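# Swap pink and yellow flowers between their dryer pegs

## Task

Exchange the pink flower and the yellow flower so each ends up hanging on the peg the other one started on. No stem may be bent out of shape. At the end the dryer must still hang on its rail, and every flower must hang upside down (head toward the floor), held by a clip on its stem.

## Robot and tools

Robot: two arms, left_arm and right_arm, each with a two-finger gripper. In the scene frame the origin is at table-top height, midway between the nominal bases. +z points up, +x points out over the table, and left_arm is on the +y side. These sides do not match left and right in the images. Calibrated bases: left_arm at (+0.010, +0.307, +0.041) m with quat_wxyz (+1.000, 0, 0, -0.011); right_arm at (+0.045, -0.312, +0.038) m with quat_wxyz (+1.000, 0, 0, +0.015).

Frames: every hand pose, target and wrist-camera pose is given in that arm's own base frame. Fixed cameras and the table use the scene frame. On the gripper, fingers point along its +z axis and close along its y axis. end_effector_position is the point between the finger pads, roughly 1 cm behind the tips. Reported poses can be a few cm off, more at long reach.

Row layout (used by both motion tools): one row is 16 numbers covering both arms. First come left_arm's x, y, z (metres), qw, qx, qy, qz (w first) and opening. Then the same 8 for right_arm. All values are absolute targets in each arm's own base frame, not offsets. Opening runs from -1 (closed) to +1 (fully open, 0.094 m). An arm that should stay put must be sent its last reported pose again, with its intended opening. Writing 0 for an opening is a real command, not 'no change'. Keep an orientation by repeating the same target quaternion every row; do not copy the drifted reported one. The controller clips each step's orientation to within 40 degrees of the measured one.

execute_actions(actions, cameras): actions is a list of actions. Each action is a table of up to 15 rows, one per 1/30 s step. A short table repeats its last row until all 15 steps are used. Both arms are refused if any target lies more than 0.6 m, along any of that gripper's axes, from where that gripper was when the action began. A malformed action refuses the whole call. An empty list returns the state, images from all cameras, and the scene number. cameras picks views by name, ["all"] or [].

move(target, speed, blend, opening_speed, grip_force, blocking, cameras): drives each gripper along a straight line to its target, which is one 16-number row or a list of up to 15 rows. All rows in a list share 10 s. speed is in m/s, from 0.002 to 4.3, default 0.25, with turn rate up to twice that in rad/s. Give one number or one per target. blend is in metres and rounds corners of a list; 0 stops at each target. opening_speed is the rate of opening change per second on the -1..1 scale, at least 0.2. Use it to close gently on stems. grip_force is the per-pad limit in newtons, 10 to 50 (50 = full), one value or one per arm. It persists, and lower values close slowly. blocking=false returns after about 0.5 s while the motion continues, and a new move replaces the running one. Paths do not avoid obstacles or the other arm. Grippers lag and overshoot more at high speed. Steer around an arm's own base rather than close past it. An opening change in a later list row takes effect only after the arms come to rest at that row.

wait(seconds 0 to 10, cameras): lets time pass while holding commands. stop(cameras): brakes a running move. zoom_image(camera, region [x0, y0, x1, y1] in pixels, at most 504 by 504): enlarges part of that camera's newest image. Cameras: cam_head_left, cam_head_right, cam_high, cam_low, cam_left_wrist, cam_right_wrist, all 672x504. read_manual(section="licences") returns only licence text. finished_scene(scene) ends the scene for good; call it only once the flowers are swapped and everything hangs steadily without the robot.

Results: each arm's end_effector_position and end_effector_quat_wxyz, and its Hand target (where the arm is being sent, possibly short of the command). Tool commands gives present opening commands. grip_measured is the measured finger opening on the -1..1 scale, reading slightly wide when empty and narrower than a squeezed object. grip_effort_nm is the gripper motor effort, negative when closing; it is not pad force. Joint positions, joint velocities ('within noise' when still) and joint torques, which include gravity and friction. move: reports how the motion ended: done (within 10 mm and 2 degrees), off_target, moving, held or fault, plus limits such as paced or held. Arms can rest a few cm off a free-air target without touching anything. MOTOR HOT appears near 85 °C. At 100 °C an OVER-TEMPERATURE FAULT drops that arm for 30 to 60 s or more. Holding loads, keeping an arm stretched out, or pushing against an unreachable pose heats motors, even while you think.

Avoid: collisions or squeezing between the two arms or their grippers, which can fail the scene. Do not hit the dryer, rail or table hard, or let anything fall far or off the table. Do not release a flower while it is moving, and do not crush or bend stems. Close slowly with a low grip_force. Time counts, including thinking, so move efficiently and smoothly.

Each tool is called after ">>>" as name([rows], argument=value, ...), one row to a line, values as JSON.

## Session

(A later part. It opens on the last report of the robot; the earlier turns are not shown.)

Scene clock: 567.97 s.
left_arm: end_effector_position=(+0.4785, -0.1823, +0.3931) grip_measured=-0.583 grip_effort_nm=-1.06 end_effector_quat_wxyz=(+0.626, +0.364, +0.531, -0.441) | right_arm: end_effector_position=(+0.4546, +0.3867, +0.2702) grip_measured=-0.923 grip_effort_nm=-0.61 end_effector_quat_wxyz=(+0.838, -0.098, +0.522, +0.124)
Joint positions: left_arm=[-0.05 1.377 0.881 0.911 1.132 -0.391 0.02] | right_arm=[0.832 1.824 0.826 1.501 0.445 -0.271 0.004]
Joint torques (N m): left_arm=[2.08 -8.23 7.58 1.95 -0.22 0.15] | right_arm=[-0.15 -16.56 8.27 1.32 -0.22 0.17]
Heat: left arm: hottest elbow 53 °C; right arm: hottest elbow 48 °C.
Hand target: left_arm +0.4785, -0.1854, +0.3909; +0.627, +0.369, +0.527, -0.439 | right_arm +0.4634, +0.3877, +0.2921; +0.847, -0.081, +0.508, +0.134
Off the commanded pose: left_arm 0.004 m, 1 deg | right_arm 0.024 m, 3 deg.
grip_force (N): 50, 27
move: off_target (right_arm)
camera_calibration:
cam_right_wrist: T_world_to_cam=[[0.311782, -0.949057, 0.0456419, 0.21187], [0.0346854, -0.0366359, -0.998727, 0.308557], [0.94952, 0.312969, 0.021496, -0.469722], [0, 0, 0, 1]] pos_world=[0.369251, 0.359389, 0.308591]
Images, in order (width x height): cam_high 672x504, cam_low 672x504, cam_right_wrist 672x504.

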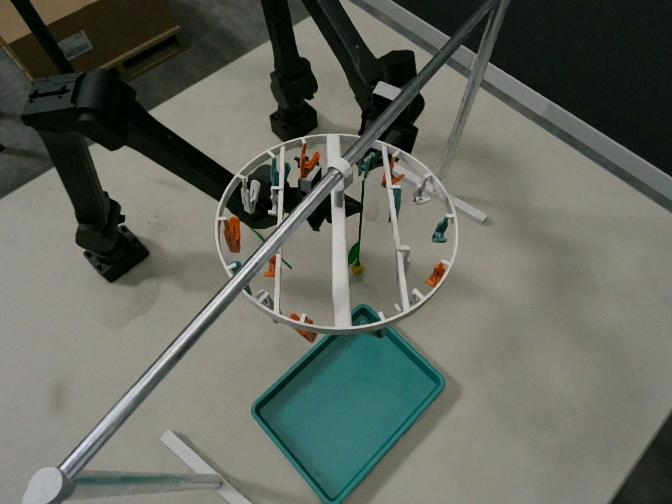

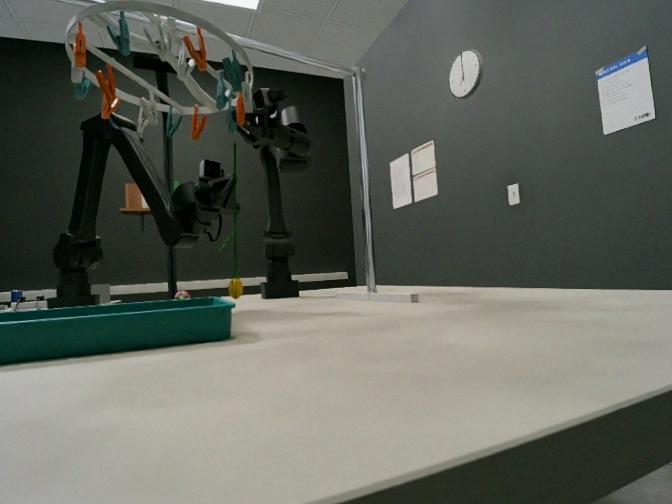

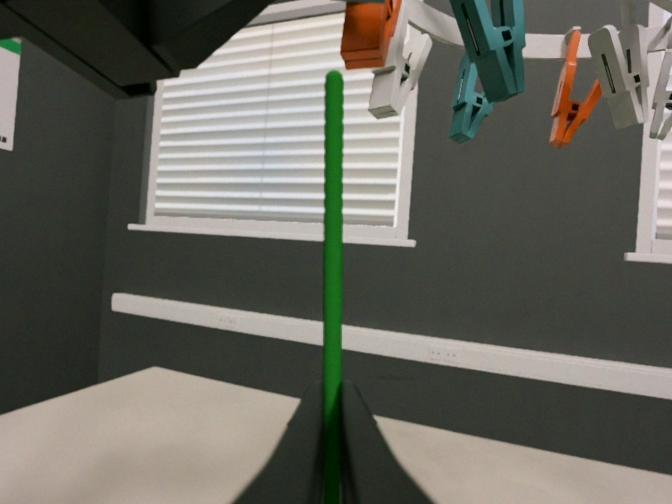

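>>> move(target=[0.4785, -0.1855, 0.391, 0.6275, 0.3687, 0.5266, -0.4394, -0.9, 0.4645, 0.3815, 0.301, 0.8466, -0.0806, 0.5087, 0.1341, -1.0], speed=0.06, cameras=["cam_right_wrist", "cam_low", "cam_high"])

>>> zoom_image(camera="cam_right_wrist", region=[270, 0, 410, 140])

>>> zoom_image(camera="cam_low", region=[210, 100, 260, 150])

>>> zoom_image(camera="cam_high", region=[345, 145, 385, 195])

Scene clock: 578.20 s.
left_arm: end_effector_position=(+0.4785, -0.1823, +0.3931) grip_measured=-0.583 grip_effort_nm=-1.06 end_effector_quat_wxyz=(+0.626, +0.364, +0.531, -0.441) | right_arm: end_effector_position=(+0.4566, +0.3817, +0.2840) grip_measured=-0.923 grip_effort_nm=-0.61 end_effector_quat_wxyz=(+0.840, -0.095, +0.519, +0.126)
Joint positions: left_arm=[-0.05 1.377 0.881 0.911 1.132 -0.391 0.02] | right_arm=[0.821 1.792 0.826 1.478 0.436 -0.265 0.004]
Joint torques (N m): left_arm=[2.08 -8.23 7.57 1.96 -0.22 0.15] | right_arm=[-0.38 -16.09 7.68 1.28 -0.21 0.19]
Heat: left arm: hottest elbow 53 °C; right arm: hottest elbow 48 °C.
Hand target: left_arm +0.4785, -0.1854, +0.3909; +0.627, +0.369, +0.527, -0.439 | right_arm +0.4639, +0.3811, +0.3010; +0.847, -0.081, +0.508, +0.134
Off the commanded pose: left_arm 0.004 m, 1 deg | right_arm 0.019 m, 2 deg.
grip_force (N): 50, 27
move: off_target (right_arm)
camera_calibration:
cam_right_wrist: T_world_to_cam=[[0.311385, -0.949459, 0.0395841, 0.207956], [0.042358, -0.0277459, -0.998717, 0.31519], [0.949339, 0.312663, 0.0315776, -0.473016], [0, 0, 0, 1]] pos_world=[0.370948, 0.354085, 0.32149]
Images, in order (width x height): cam_high 672x504, cam_low 672x504, cam_right_wrist 672x504.

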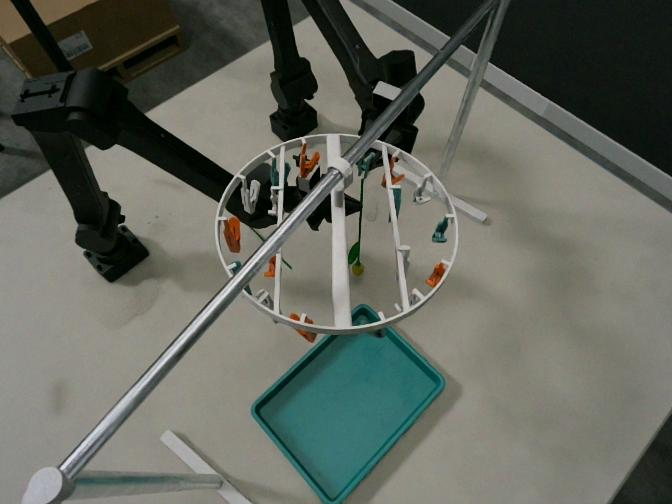

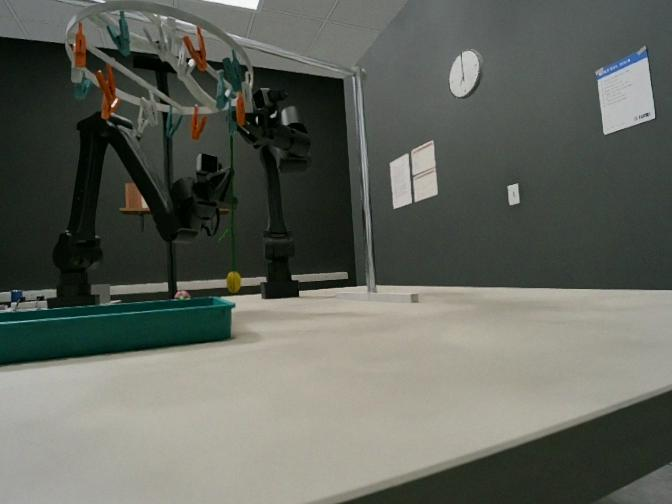

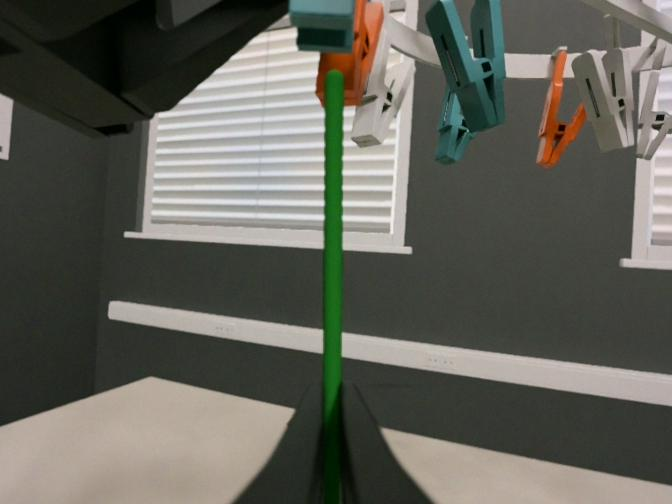

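Scaled by 3.600 from the camera's 672x504 image, which has a finer 960x720 frame.

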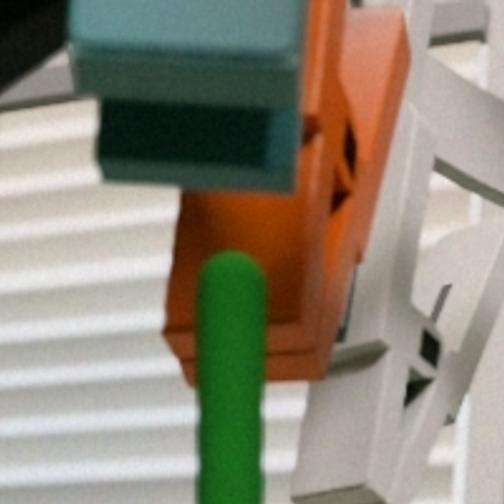

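Scaled by 10.080 from the camera's 672x504 image, which has a finer 960x720 frame.

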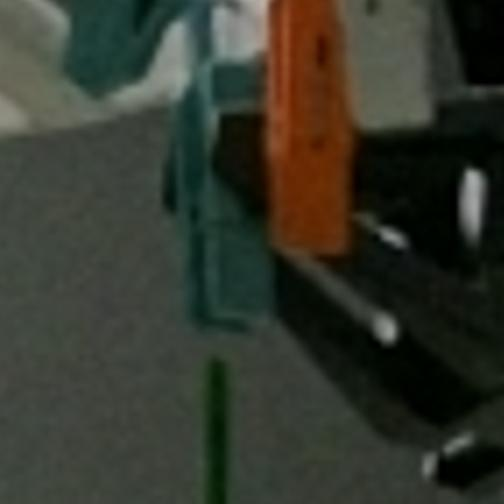

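Scaled by 10.080 from the camera's 672x504 image, which has a finer 960x720 frame.

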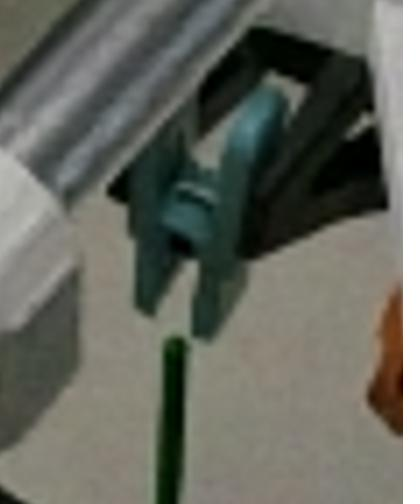

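>>> move(target=[0.4785, -0.1855, 0.391, 0.6275, 0.3687, 0.5266, -0.4394, -0.9, 0.4620, 0.3845, 0.308, 0.8466, -0.0806, 0.5087, 0.1341, -1.0], speed=0.06, cameras=["cam_right_wrist", "cam_low", "cam_high"])

>>> zoom_image(camera="cam_right_wrist", region=[270, 0, 410, 140])

>>> zoom_image(camera="cam_low", region=[210, 100, 260, 150])

>>> zoom_image(camera="cam_high", region=[345, 145, 385, 195])

Scene clock: 592.93 s.
left_arm: end_effector_position=(+0.4785, -0.1823, +0.3931) grip_measured=-0.583 grip_effort_nm=-1.06 end_effector_quat_wxyz=(+0.626, +0.364, +0.531, -0.441) | right_arm: end_effector_position=(+0.4568, +0.3809, +0.2887) grip_measured=-0.923 grip_effort_nm=-0.61 end_effector_quat_wxyz=(+0.840, -0.095, +0.520, +0.125)
Joint positions: left_arm=[-0.05 1.377 0.881 0.911 1.132 -0.391 0.02] | right_arm=[0.82 1.777 0.826 1.46 0.439 -0.265 0.004]
Joint torques (N m): left_arm=[2.08 -8.18 7.58 1.96 -0.21 0.15] | right_arm=[0.44 -16.26 8.08 1.31 -0.05 0.14]
Heat: left arm: hottest elbow 53 °C; right arm: hottest elbow 48 °C.
Hand target: left_arm +0.4785, -0.1854, +0.3909; +0.627, +0.369, +0.527, -0.439 | right_arm +0.4614, +0.3838, +0.3081; +0.847, -0.081, +0.508, +0.134
Off the commanded pose: left_arm 0.004 m, 1 deg | right_arm 0.020 m, 2 deg.
grip_force (N): 50, 27
move: off_target (right_arm)
camera_calibration:
cam_right_wrist: T_world_to_cam=[[0.309106, -0.950204, 0.0395659, 0.20824], [0.0391477, -0.0288552, -0.998817, 0.321772], [0.950222, 0.310289, 0.028279, -0.471586], [0, 0, 0, 1]] pos_world=[0.371147, 0.353483, 0.326488]
Images, in order (width x height): cam_high 672x504, cam_low 672x504, cam_right_wrist 672x504.

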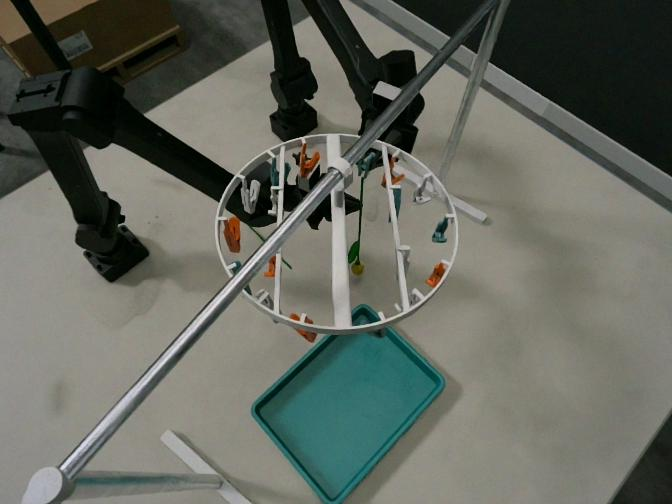

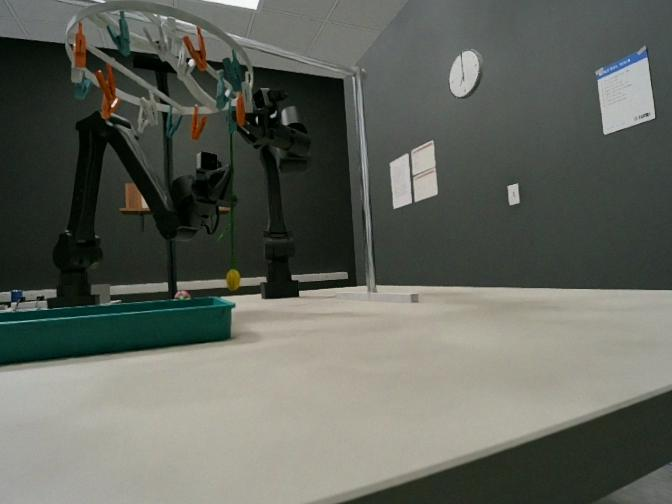

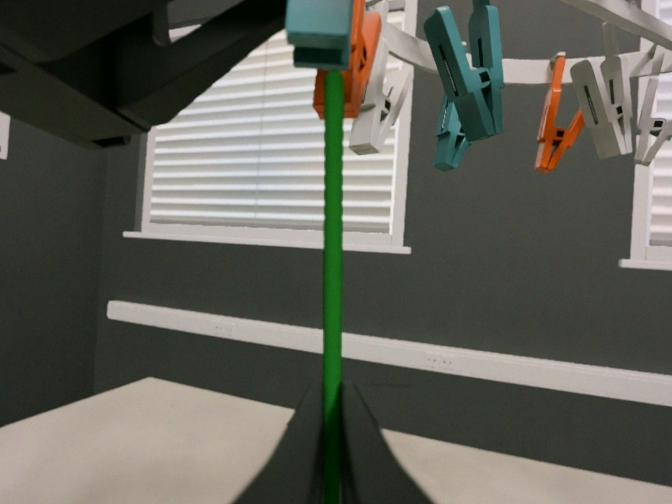

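Scaled by 3.600 from the camera's 672x504 image, which has a finer 960x720 frame.

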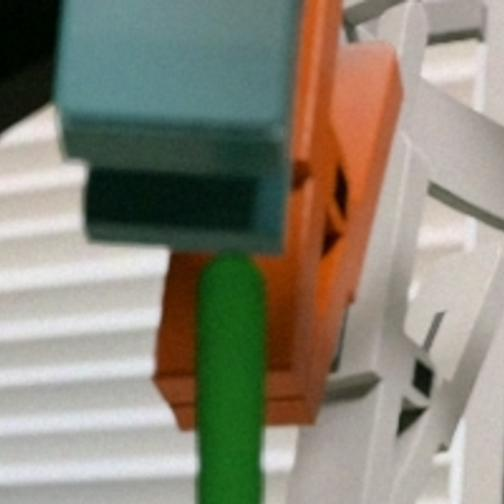

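Scaled by 10.080 from the camera's 672x504 image, which has a finer 960x720 frame.

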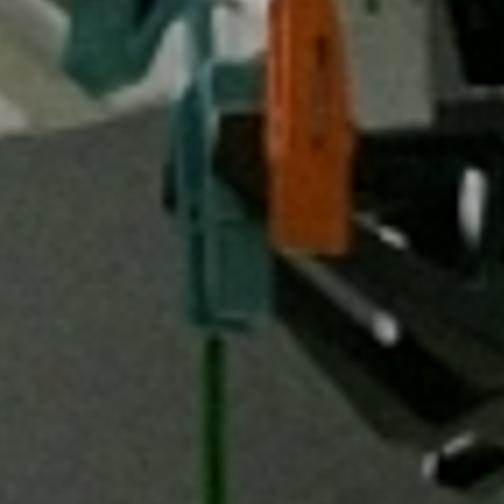

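Scaled by 10.080 from the camera's 672x504 image, which has a finer 960x720 frame.

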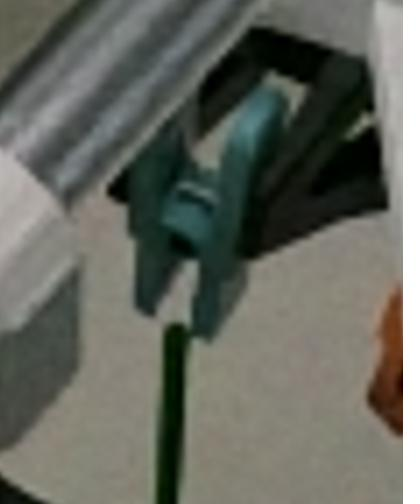

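>>> move(target=[0.4785, -0.1855, 0.391, 0.6275, 0.3687, 0.5266, -0.4394, -0.9, 0.4605, 0.3860, 0.322, 0.8466, -0.0806, 0.5087, 0.1341, -1.0], speed=0.06, cameras=["cam_right_wrist", "cam_low", "cam_high"])

>>> zoom_image(camera="cam_right_wrist", region=[250, 0, 410, 160])

>>> zoom_image(camera="cam_low", region=[210, 100, 260, 150])

>>> zoom_image(camera="cam_high", region=[345, 145, 385, 195])

Scene clock: 599.33 s.
left_arm: end_effector_position=(+0.4785, -0.1823, +0.3931) grip_measured=-0.583 grip_effort_nm=-1.06 end_effector_quat_wxyz=(+0.626, +0.364, +0.531, -0.441) | right_arm: end_effector_position=(+0.4562, +0.3794, +0.3000) grip_measured=-0.923 grip_effort_nm=-0.61 end_effector_quat_wxyz=(+0.838, -0.094, +0.522, +0.123)
Joint positions: left_arm=[-0.05 1.377 0.881 0.911 1.132 -0.391 0.02] | right_arm=[0.82 1.743 0.826 1.422 0.443 -0.265 0.004]
Joint torques (N m): left_arm=[2.08 -8.23 7.58 1.96 -0.21 0.15] | right_arm=[0.62 -15.74 8.79 1.32 -0.04 0.11]
Heat: left arm: hottest elbow 53 °C; right arm: hottest elbow 48 °C.
Hand target: left_arm +0.4785, -0.1854, +0.3909; +0.627, +0.369, +0.527, -0.439 | right_arm +0.4597, +0.3851, +0.3220; +0.847, -0.081, +0.509, +0.134
Off the commanded pose: left_arm 0.004 m, 1 deg | right_arm 0.023 m, 3 deg.
grip_force (N): 50, 27
move: off_target (right_arm)
camera_calibration:
cam_right_wrist: T_world_to_cam=[[0.305851, -0.951237, 0.0400328, 0.208198], [0.0344234, -0.0309716, -0.998927, 0.336075], [0.951457, 0.306901, 0.0232721, -0.468641], [0, 0, 0, 1]] pos_world=[0.370645, 0.35228, 0.338286]
Images, in order (width x height): cam_high 672x504, cam_low 672x504, cam_right_wrist 672x504.

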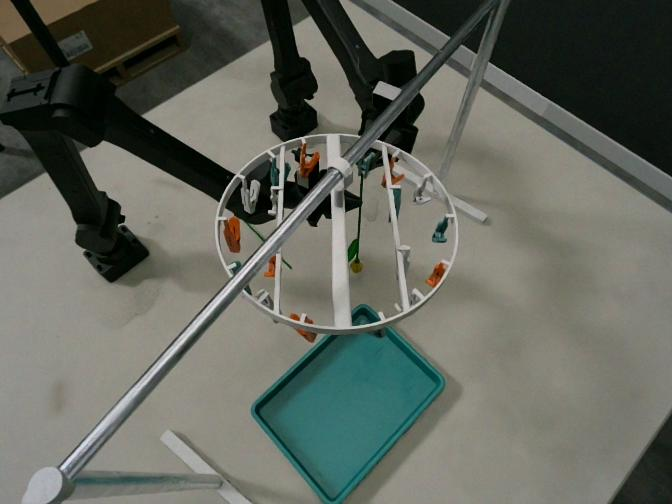

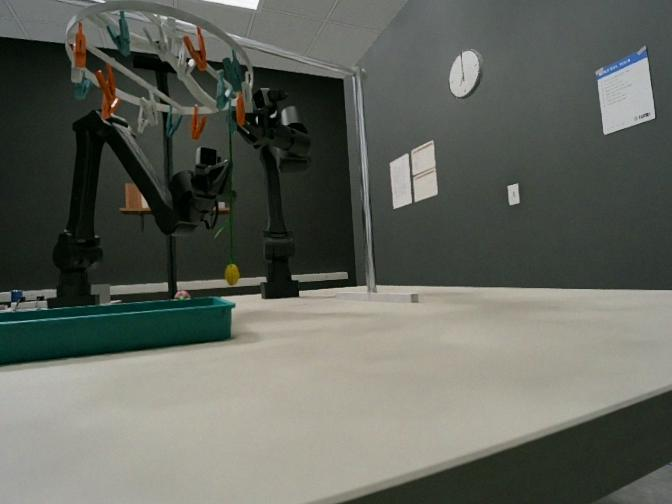

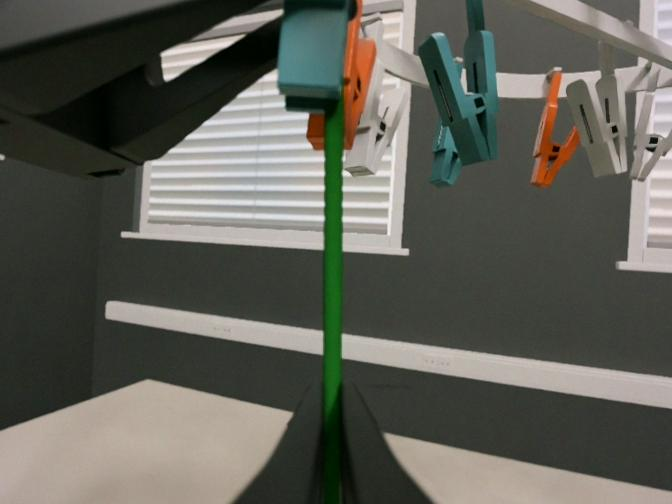

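Scaled by 3.150 from the camera's 672x504 image, which has a finer 960x720 frame.

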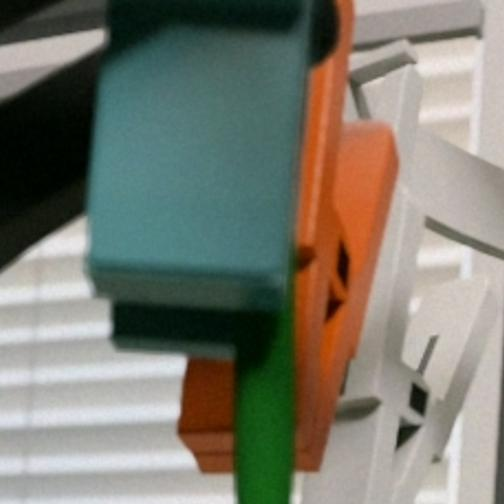

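Scaled by 10.080 from the camera's 672x504 image, which has a finer 960x720 frame.

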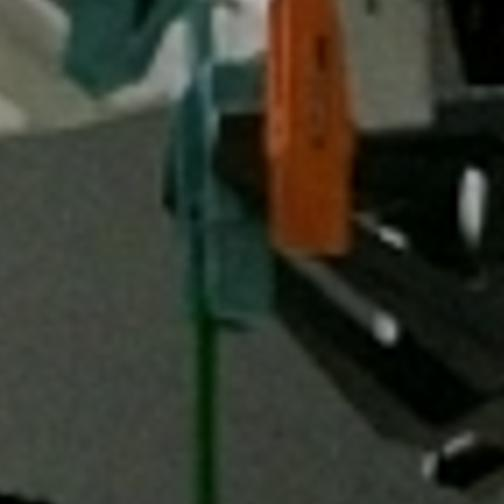

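Scaled by 10.080 from the camera's 672x504 image, which has a finer 960x720 frame.

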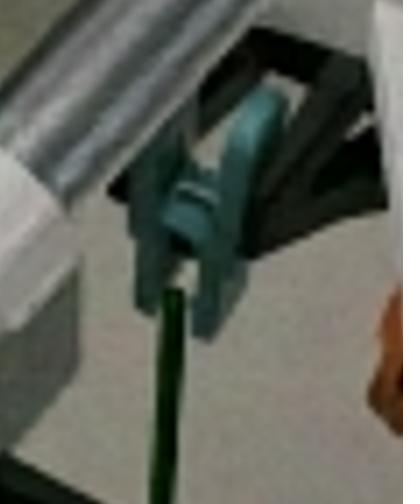

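>>> move(target=[0.4785, -0.1855, 0.391, 0.6275, 0.3687, 0.5266, -0.4394, -0.9, 0.4597, 0.3905, 0.324, 0.8466, -0.0806, 0.5087, 0.1341, -1.0], speed=0.06, cameras=["cam_right_wrist", "cam_high"])

>>> zoom_image(camera="cam_right_wrist", region=[250, 0, 410, 160])

>>> zoom_image(camera="cam_high", region=[345, 145, 385, 195])

Scene clock: 605.53 s.
left_arm: end_effector_position=(+0.4785, -0.1823, +0.3931) grip_measured=-0.583 grip_effort_nm=-1.06 end_effector_quat_wxyz=(+0.626, +0.364, +0.531, -0.441) | right_arm: end_effector_position=(+0.4578, +0.3799, +0.3012) grip_measured=-0.923 grip_effort_nm=-0.61 end_effector_quat_wxyz=(+0.838, -0.092, +0.523, +0.121)
Joint positions: left_arm=[-0.05 1.377 0.881 0.911 1.132 -0.391 0.02] | right_arm=[0.821 1.743 0.832 1.416 0.449 -0.265 0.004]
Joint torques (N m): left_arm=[2.08 -8.18 7.58 1.96 -0.21 0.15] | right_arm=[1.32 -15.79 9.02 1.22 -0.05 0.08]
Heat: left arm: hottest elbow 53 °C; right arm: hottest elbow 48 °C.
Hand target: left_arm +0.4785, -0.1854, +0.3909; +0.627, +0.369, +0.527, -0.439 | right_arm +0.4588, +0.3895, +0.3240; +0.847, -0.081, +0.509, +0.134
Off the commanded pose: left_arm 0.004 m, 1 deg | right_arm 0.025 m, 3 deg.
grip_force (N): 50, 27
move: off_target (right_arm)
camera_calibration:
cam_right_wrist: T_world_to_cam=[[0.300906, -0.952926, 0.0372627, 0.211916], [0.0319333, -0.0289835, -0.99907, 0.337618], [0.953119, 0.301816, 0.0217088, -0.46866], [0, 0, 0, 1]] pos_world=[0.372141, 0.353175, 0.339582]
Images, in order (width x height): cam_high 672x504, cam_right_wrist 672x504.

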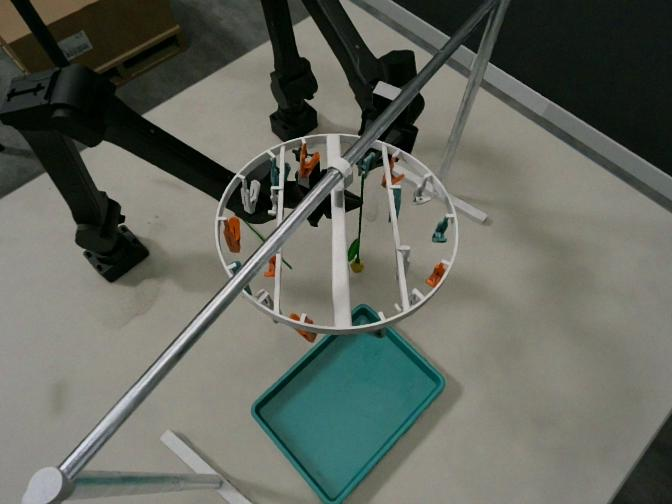

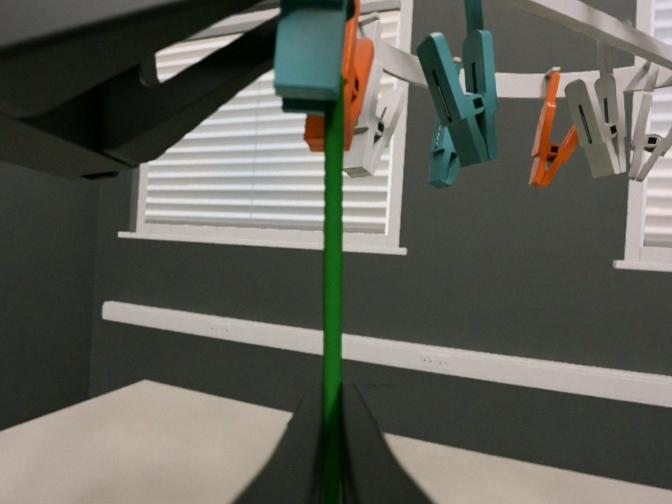

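Scaled by 3.150 from the camera's 672x504 image, which has a finer 960x720 frame.

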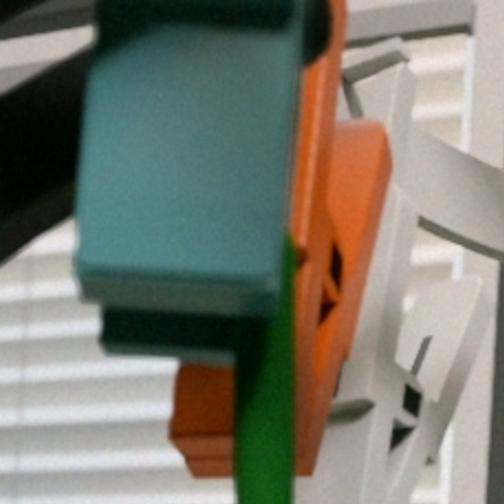

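Scaled by 10.080 from the camera's 672x504 image, which has a finer 960x720 frame.

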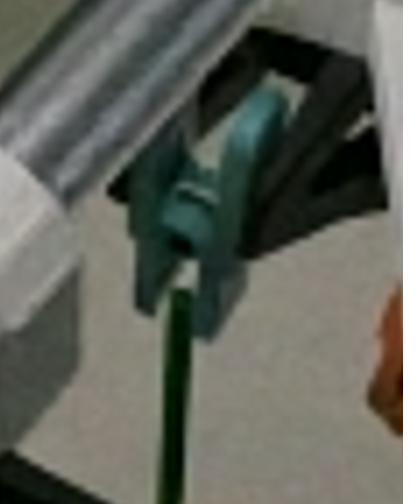

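>>> move(target=[0.4785, -0.1855, 0.391, 0.6275, 0.3687, 0.5266, -0.4394, -0.9, 0.4575, 0.3955, 0.3245, 0.8466, -0.0806, 0.5087, 0.1341, -1.0], speed=0.06, cameras=["cam_right_wrist", "cam_high"])

>>> zoom_image(camera="cam_right_wrist", region=[250, 0, 410, 160])

>>> zoom_image(camera="cam_high", region=[345, 145, 385, 195])

Scene clock: 614.57 s.
left_arm: end_effector_position=(+0.4785, -0.1823, +0.3931) grip_measured=-0.583 grip_effort_nm=-1.06 end_effector_quat_wxyz=(+0.626, +0.364, +0.531, -0.441) | right_arm: end_effector_position=(+0.4551, +0.3845, +0.3040) grip_measured=-0.923 grip_effort_nm=-0.61 end_effector_quat_wxyz=(+0.839, -0.089, +0.522, +0.125)
Joint positions: left_arm=[-0.05 1.377 0.881 0.911 1.132 -0.391 0.02] | right_arm=[0.832 1.743 0.839 1.416 0.459 -0.265 0.004]
Joint torques (N m): left_arm=[2.08 -8.23 7.57 1.95 -0.21 0.15] | right_arm=[1.32 -15.38 9.06 1.24 -0.05 0.02]
Heat: left arm: hottest elbow 53 °C; right arm: hottest elbow 48 °C.
Hand target: left_arm +0.4785, -0.1854, +0.3909; +0.627, +0.369, +0.527, -0.439 | right_arm +0.4566, +0.3946, +0.3246; +0.847, -0.080, +0.509, +0.134
Off the commanded pose: left_arm 0.004 m, 1 deg | right_arm 0.023 m, 2 deg.
grip_force (N): 50, 27
move: off_target (right_arm)
camera_calibration:
cam_right_wrist: T_world_to_cam=[[0.303425, -0.952395, 0.0296063, 0.21801], [0.0334923, -0.0203919, -0.999231, 0.336721], [0.952266, 0.304183, 0.0257105, -0.469375], [0, 0, 0, 1]] pos_world=[0.369543, 0.357274, 0.342075]
Images, in order (width x height): cam_high 672x504, cam_right_wrist 672x504.

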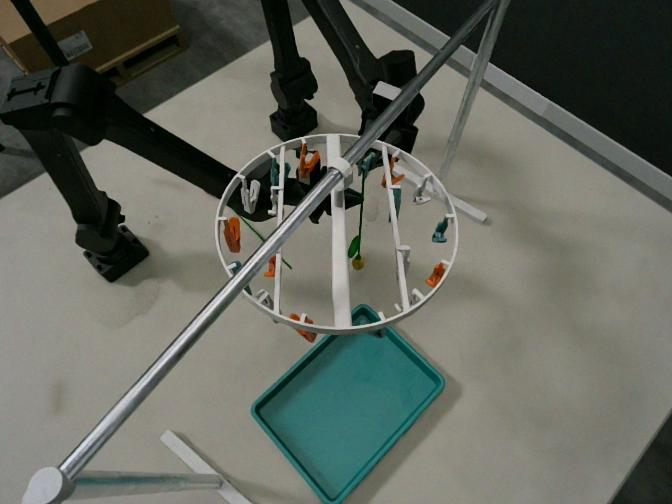

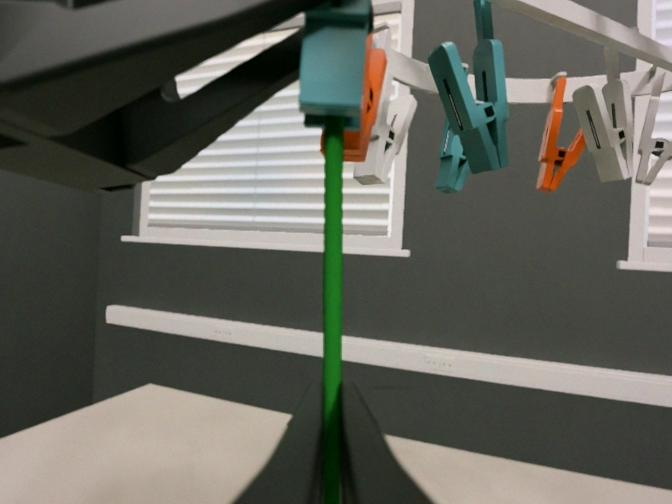

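Scaled by 3.150 from the camera's 672x504 image, which has a finer 960x720 frame.

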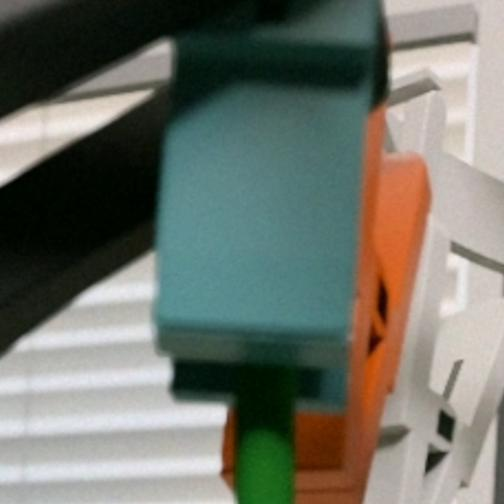

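Scaled by 10.080 from the camera's 672x504 image, which has a finer 960x720 frame.

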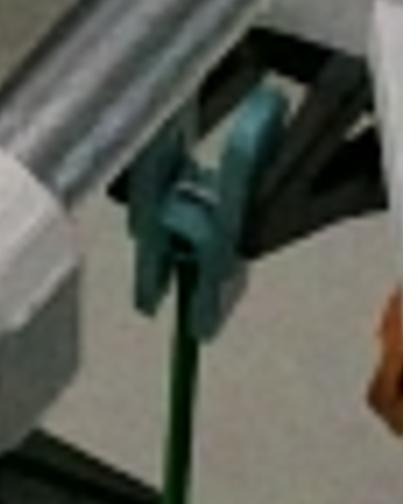

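>>> move(target=[0.4785, -0.1855, 0.391, 0.6275, 0.3687, 0.5266, -0.4394, -0.15, 0.4575, 0.3955, 0.3245, 0.8466, -0.0806, 0.5087, 0.1341, -1.0], speed=0.06, opening_speed=0.5, cameras=["cam_right_wrist", "cam_left_wrist", "cam_high"])

>>> zoom_image(camera="cam_right_wrist", region=[250, 0, 410, 160])

>>> zoom_image(camera="cam_high", region=[345, 145, 385, 195])

Scene clock: 621.67 s.
left_arm: end_effector_position=(+0.4786, -0.1823, +0.3931) grip_measured=-0.153 grip_effort_nm=0.06 end_effector_quat_wxyz=(+0.626, +0.364, +0.531, -0.440) | right_arm: end_effector_position=(+0.4549, +0.3848, +0.3040) grip_measured=-0.923 grip_effort_nm=-0.61 end_effector_quat_wxyz=(+0.839, -0.089, +0.522, +0.125)
Joint positions: left_arm=[-0.05 1.377 0.881 0.911 1.131 -0.391 0.04] | right_arm=[0.833 1.743 0.839 1.416 0.459 -0.265 0.004]
Joint torques (N m): left_arm=[2.08 -8.23 7.58 1.95 -0.18 0.14] | right_arm=[1.38 -15.38 9.09 1.25 -0.06 0.01]
Heat: left arm: hottest elbow 53 °C; right arm: hottest elbow 48 °C.
Hand target: left_arm +0.4785, -0.1854, +0.3909; +0.627, +0.369, +0.527, -0.439 | right_arm +0.4567, +0.3946, +0.3246; +0.847, -0.080, +0.509, +0.134
Off the commanded pose: left_arm 0.004 m, 1 deg | right_arm 0.023 m, 2 deg.
grip_force (N): 50, 27
move: off_target (right_arm)
camera_calibration:
cam_left_wrist: T_world_to_cam=[[-0.935231, -0.354035, -0.00150608, 0.383521], [-0.0902688, 0.242566, -0.965926, 0.504967], [0.342337, -0.903228, -0.258813, -0.134341], [0, 0, 0, 1]] pos_world=[0.450254, -0.108048, 0.453569]
cam_right_wrist: T_world_to_cam=[[0.303824, -0.952272, 0.0294901, 0.21811], [0.0333712, -0.0202974, -0.999237, 0.336744], [0.952144, 0.304576, 0.0256116, -0.469307], [0, 0, 0, 1]] pos_world=[0.369343, 0.357474, 0.342075]
Images, in order (width x height): cam_high 672x504, cam_left_wrist 672x504, cam_right_wrist 672x504.

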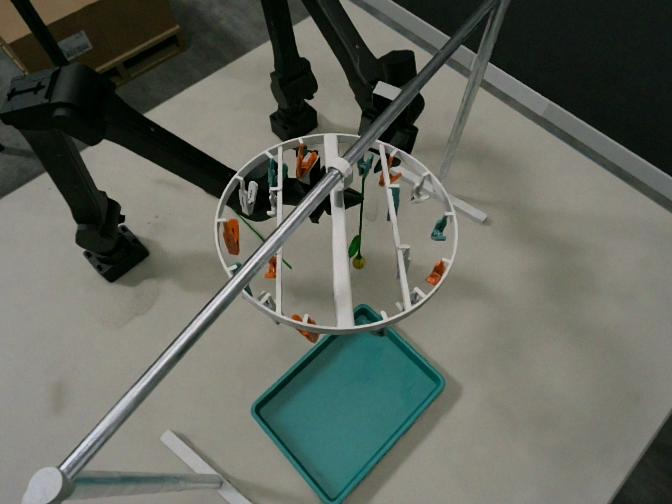

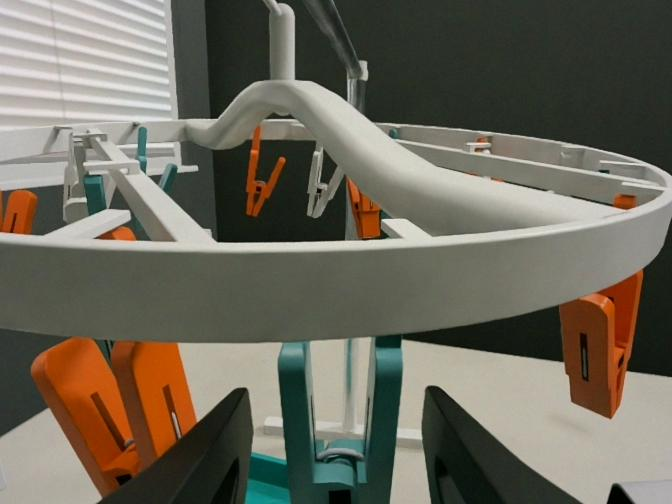

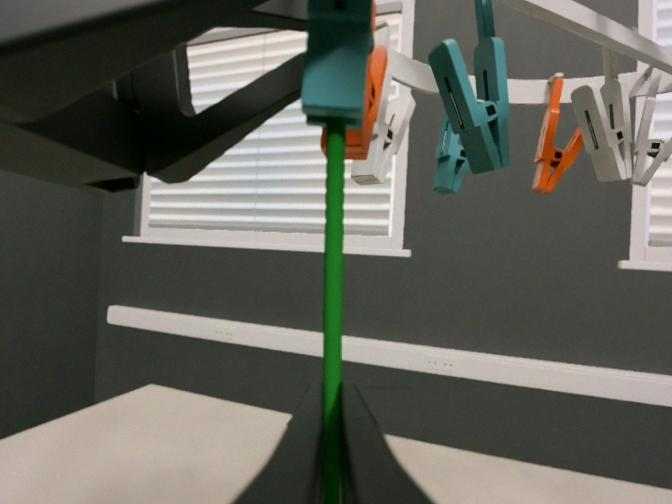

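Scaled by 3.150 from the camera's 672x504 image, which has a finer 960x720 frame.

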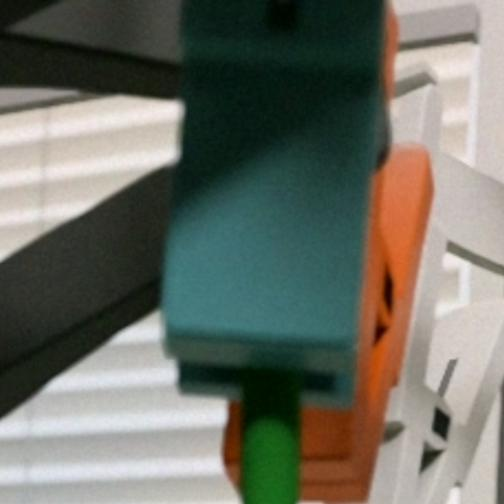

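Scaled by 10.080 from the camera's 672x504 image, which has a finer 960x720 frame.

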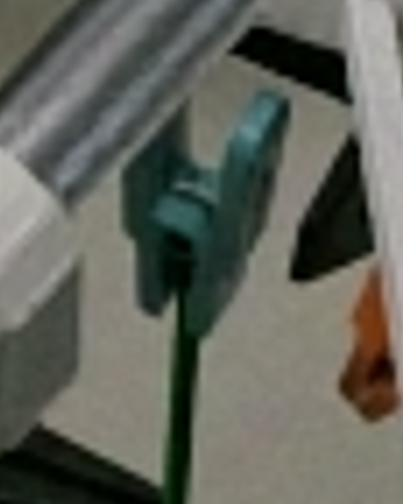

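>>> move([
  [0.4785, -0.1855, 0.391, 0.6275, 0.3687, 0.5266, -0.4394, -0.15, 0.4575, 0.3955, 0.3245, 0.8466, -0.0806, 0.5087, 0.1341, -0.4],
  [0.448, -0.102, 0.378, 0.6275, 0.3687, 0.5266, -0.4394, -0.15, 0.3335, 0.357, 0.290, 0.8466, -0.0806, 0.5087, 0.1341, -0.4],
  [0.330, 0.01, 0.27, 0.4967, 0.4096, 0.7094, -0.2868, -0.3, 0.28, 0.23, 0.37, 0.8306, -0.0933, 0.5291, 0.1464, -0.4],
], speed=[0.1, 0.15, 0.3], blend=[0, 0.03, 0], opening_speed=0.5, cameras=["cam_right_wrist", "cam_head_left", "cam_head_right", "cam_low"])

Scene clock: 639.63 s.
left_arm: end_effector_position=(+0.3326, +0.0074, +0.2659) grip_measured=-0.297 grip_effort_nm=-0.12 end_effector_quat_wxyz=(+0.617, +0.330, +0.626, -0.346) | right_arm: end_effector_position=(+0.2788, +0.2340, +0.3730) grip_measured=-0.401 grip_effort_nm=0.08 end_effector_quat_wxyz=(+0.833, -0.097, +0.526, +0.145)
Joint positions: left_arm=[0.574 1.145 0.412 0.978 1.571 -0.272 0.033] | right_arm=[0.941 0.889 0.321 1.086 0.524 -0.287 0.028]
Joint torques (N m): left_arm=[3.43 -5.19 6.42 1.74 -0.02 0.15] | right_arm=[-0.32 -1.79 7.15 1.21 -0.25 0.17]
Heat: left arm: hottest elbow 52 °C; right arm: hottest elbow 47 °C.
Hand target: left_arm +0.3302, +0.0098, +0.2700; +0.624, +0.337, +0.622, -0.333 | right_arm +0.2799, +0.2301, +0.3699; +0.831, -0.093, +0.529, +0.146
Off the commanded pose: left_arm 0.006 m, 20 deg | right_arm 0.005 m, 1 deg.
joint sent to its limit (left arm) — joint 5 (wrist yaw), upper limit. The joint targets are off in orientation, not in position.
grip_force (N): 50, 27
move: off_target (left_arm); target 3's new opening was sent with left_arm's hand 0.006 m and 20 deg from that target
camera_calibration:
cam_right_wrist: T_world_to_cam=[[0.344505, -0.93859, 0.0190875, 0.115413], [0.0201442, -0.0129366, -0.999713, 0.410635], [0.938568, 0.344791, 0.0144504, -0.258926], [0, 0, 0, 1]] pos_world=[0.194987, 0.202913, 0.412056]
Images, in order (width x height): cam_head_left 672x504, cam_head_right 672x504, cam_low 672x504, cam_right_wrist 672x504.

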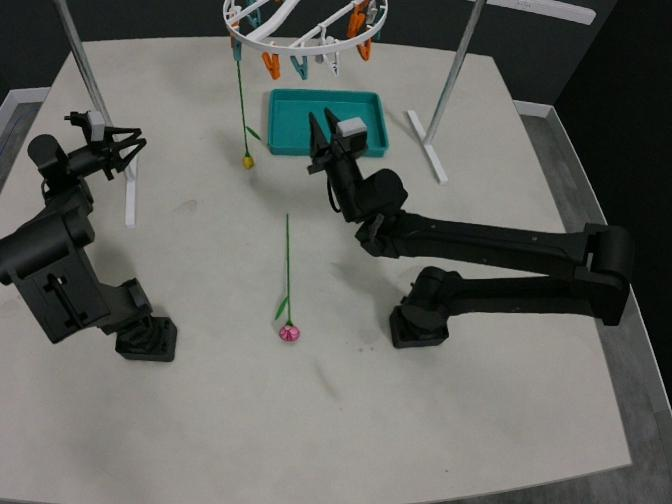

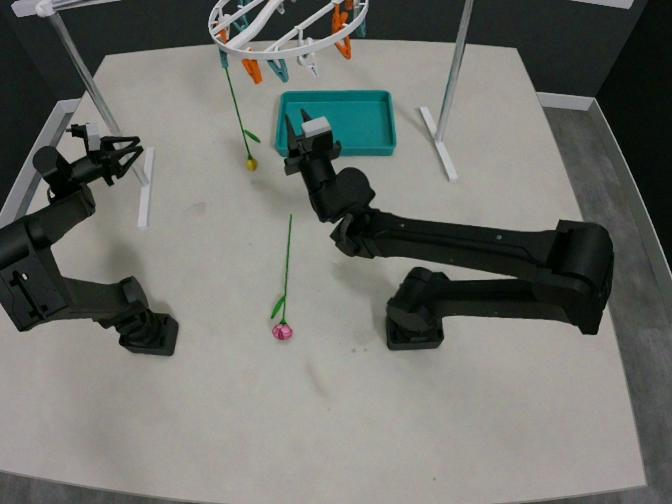

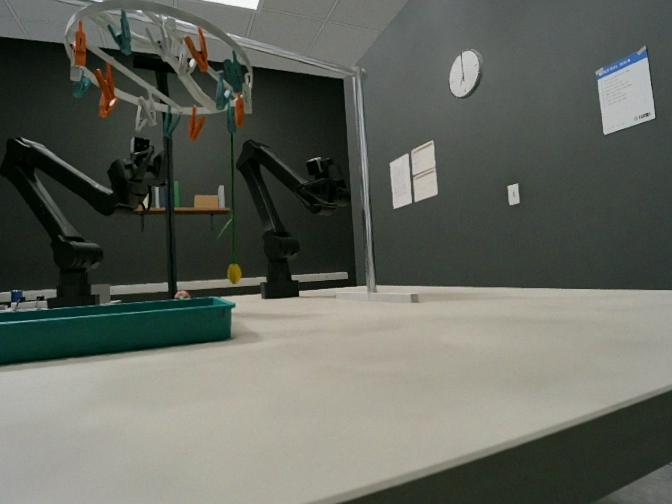

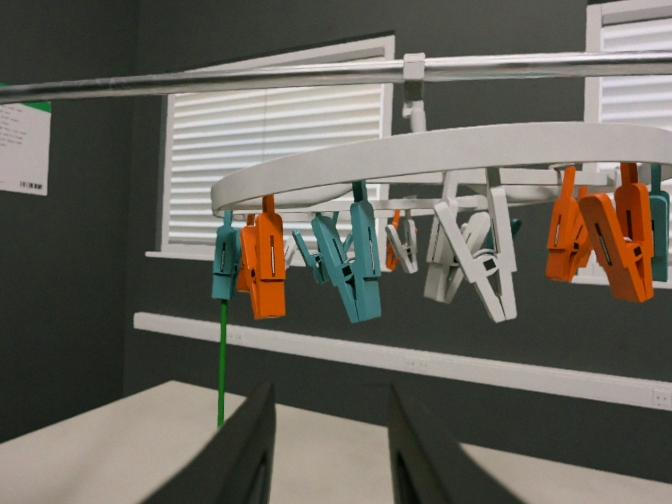

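>>> move([
  [0.300, -0.10, 0.22, 0.5540, 0.2120, 0.7912, -0.1484, -0.3, 0.300, 0.150, 0.40, 0.80211, -0.16604, 0.511, 0.26062, 0.0],
  [0.270, -0.25, 0.15, 0.3407, 0.0819, 0.9361, -0.0298, -0.3, 0.3695, 0.1178, 0.4147, 0.80211, -0.16604, 0.511, 0.26062, 0.0],
  [0.272, -0.307, 0.06, 0.1908, -0.01113, 0.98157, 0.00216, -0.3, 0.3695, 0.1178, 0.4147, 0.80211, -0.16604, 0.511, 0.26062, 0.0],
], speed=[0.3, 0.3, 0.25], blend=[0.04, 0.03, 0], cameras=["cam_right_wrist", "cam_left_wrist", "cam_head_left"])

>>> zoom_image(camera="cam_right_wrist", region=[280, 220, 480, 440])

Scene clock: 648.23 s.
left_arm: end_effector_position=(+0.2636, -0.2877, +0.0477) grip_measured=-0.298 grip_effort_nm=-0.12 end_effector_quat_wxyz=(+0.184, -0.008, +0.983, +0.016) | right_arm: end_effector_position=(+0.3622, +0.1202, +0.3827) grip_measured=-0.001 grip_effort_nm=0.08 end_effector_quat_wxyz=(+0.786, -0.167, +0.535, +0.261)
Joint positions: left_arm=[-0.97 1.437 0.783 -0.729 -0.323 -0.956 0.033] | right_arm=[0.114 0.855 0.383 0.902 -0.469 0.223 0.047]
Joint torques (N m): left_arm=[1.9 -7.36 9.94 0.36 -0.1 -0.04] | right_arm=[-0.15 -0.67 12.33 2.29 0.03 0.18]
Heat: left arm: hottest elbow 52 °C; right arm: hottest elbow 47 °C.
Hand target: left_arm +0.2714, -0.3065, +0.0603; +0.191, -0.011, +0.982, +0.002 | right_arm +0.3675, +0.1174, +0.4139; +0.802, -0.166, +0.511, +0.260
Off the commanded pose: left_arm 0.024 m, 2 deg | right_arm 0.033 m, 3 deg.
grip_force (N): 50, 27
move: off_target (left_arm, right_arm)
camera_calibration:
cam_left_wrist: T_world_to_cam=[[0.0108491, -0.999238, -0.0375045, -0.288663], [-0.997899, -0.0132153, 0.0634293, 0.294006], [-0.0638766, 0.0367375, -0.997281, 0.167396], [0, 0, 0, 1]] pos_world=[0.307212, -0.290707, 0.137467]
cam_right_wrist: T_world_to_cam=[[0.590288, -0.807161, -0.00710034, -0.115125], [-0.0422963, -0.0221452, -0.99886, 0.44059], [0.806084, 0.589915, -0.0472119, -0.255956], [0, 0, 0, 1]] pos_world=[0.292914, 0.0678246, 0.427186]
Images, in order (width x height): cam_head_left 672x504, cam_left_wrist 672x504, cam_right_wrist 672x504.

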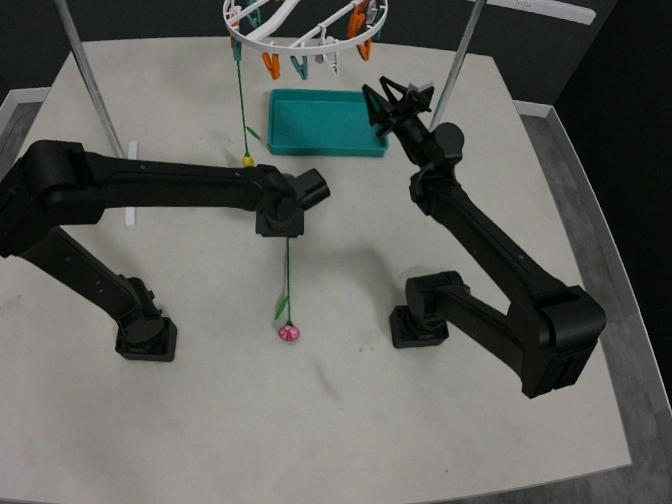

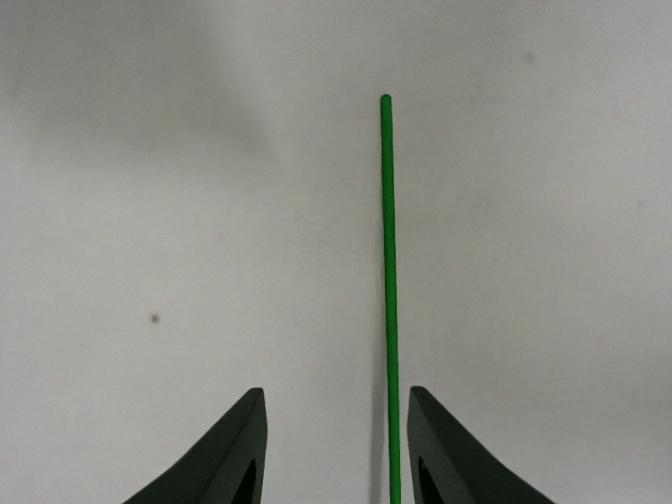

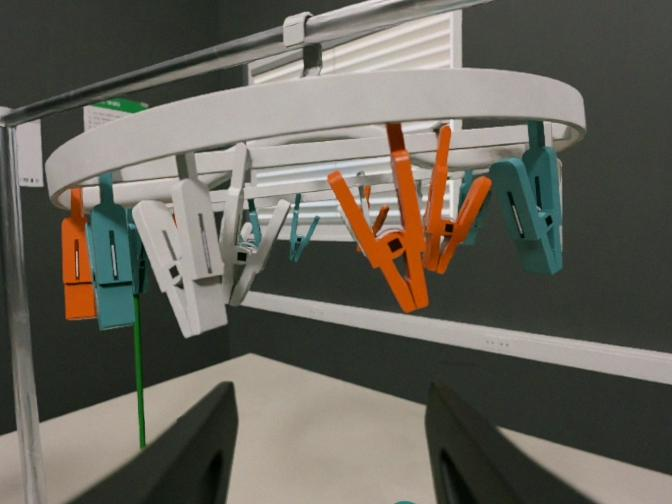

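Scaled by 2.291 from the camera's 672x504 image, which has a finer 960x720 frame.

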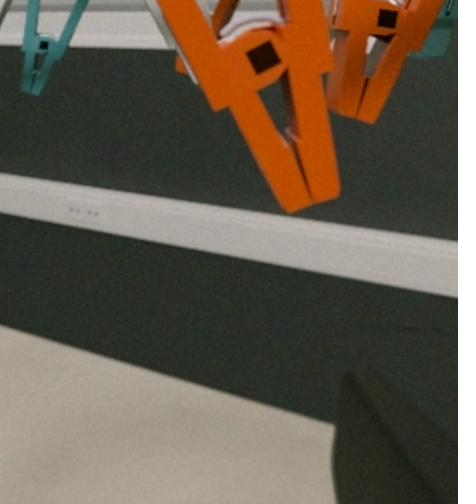

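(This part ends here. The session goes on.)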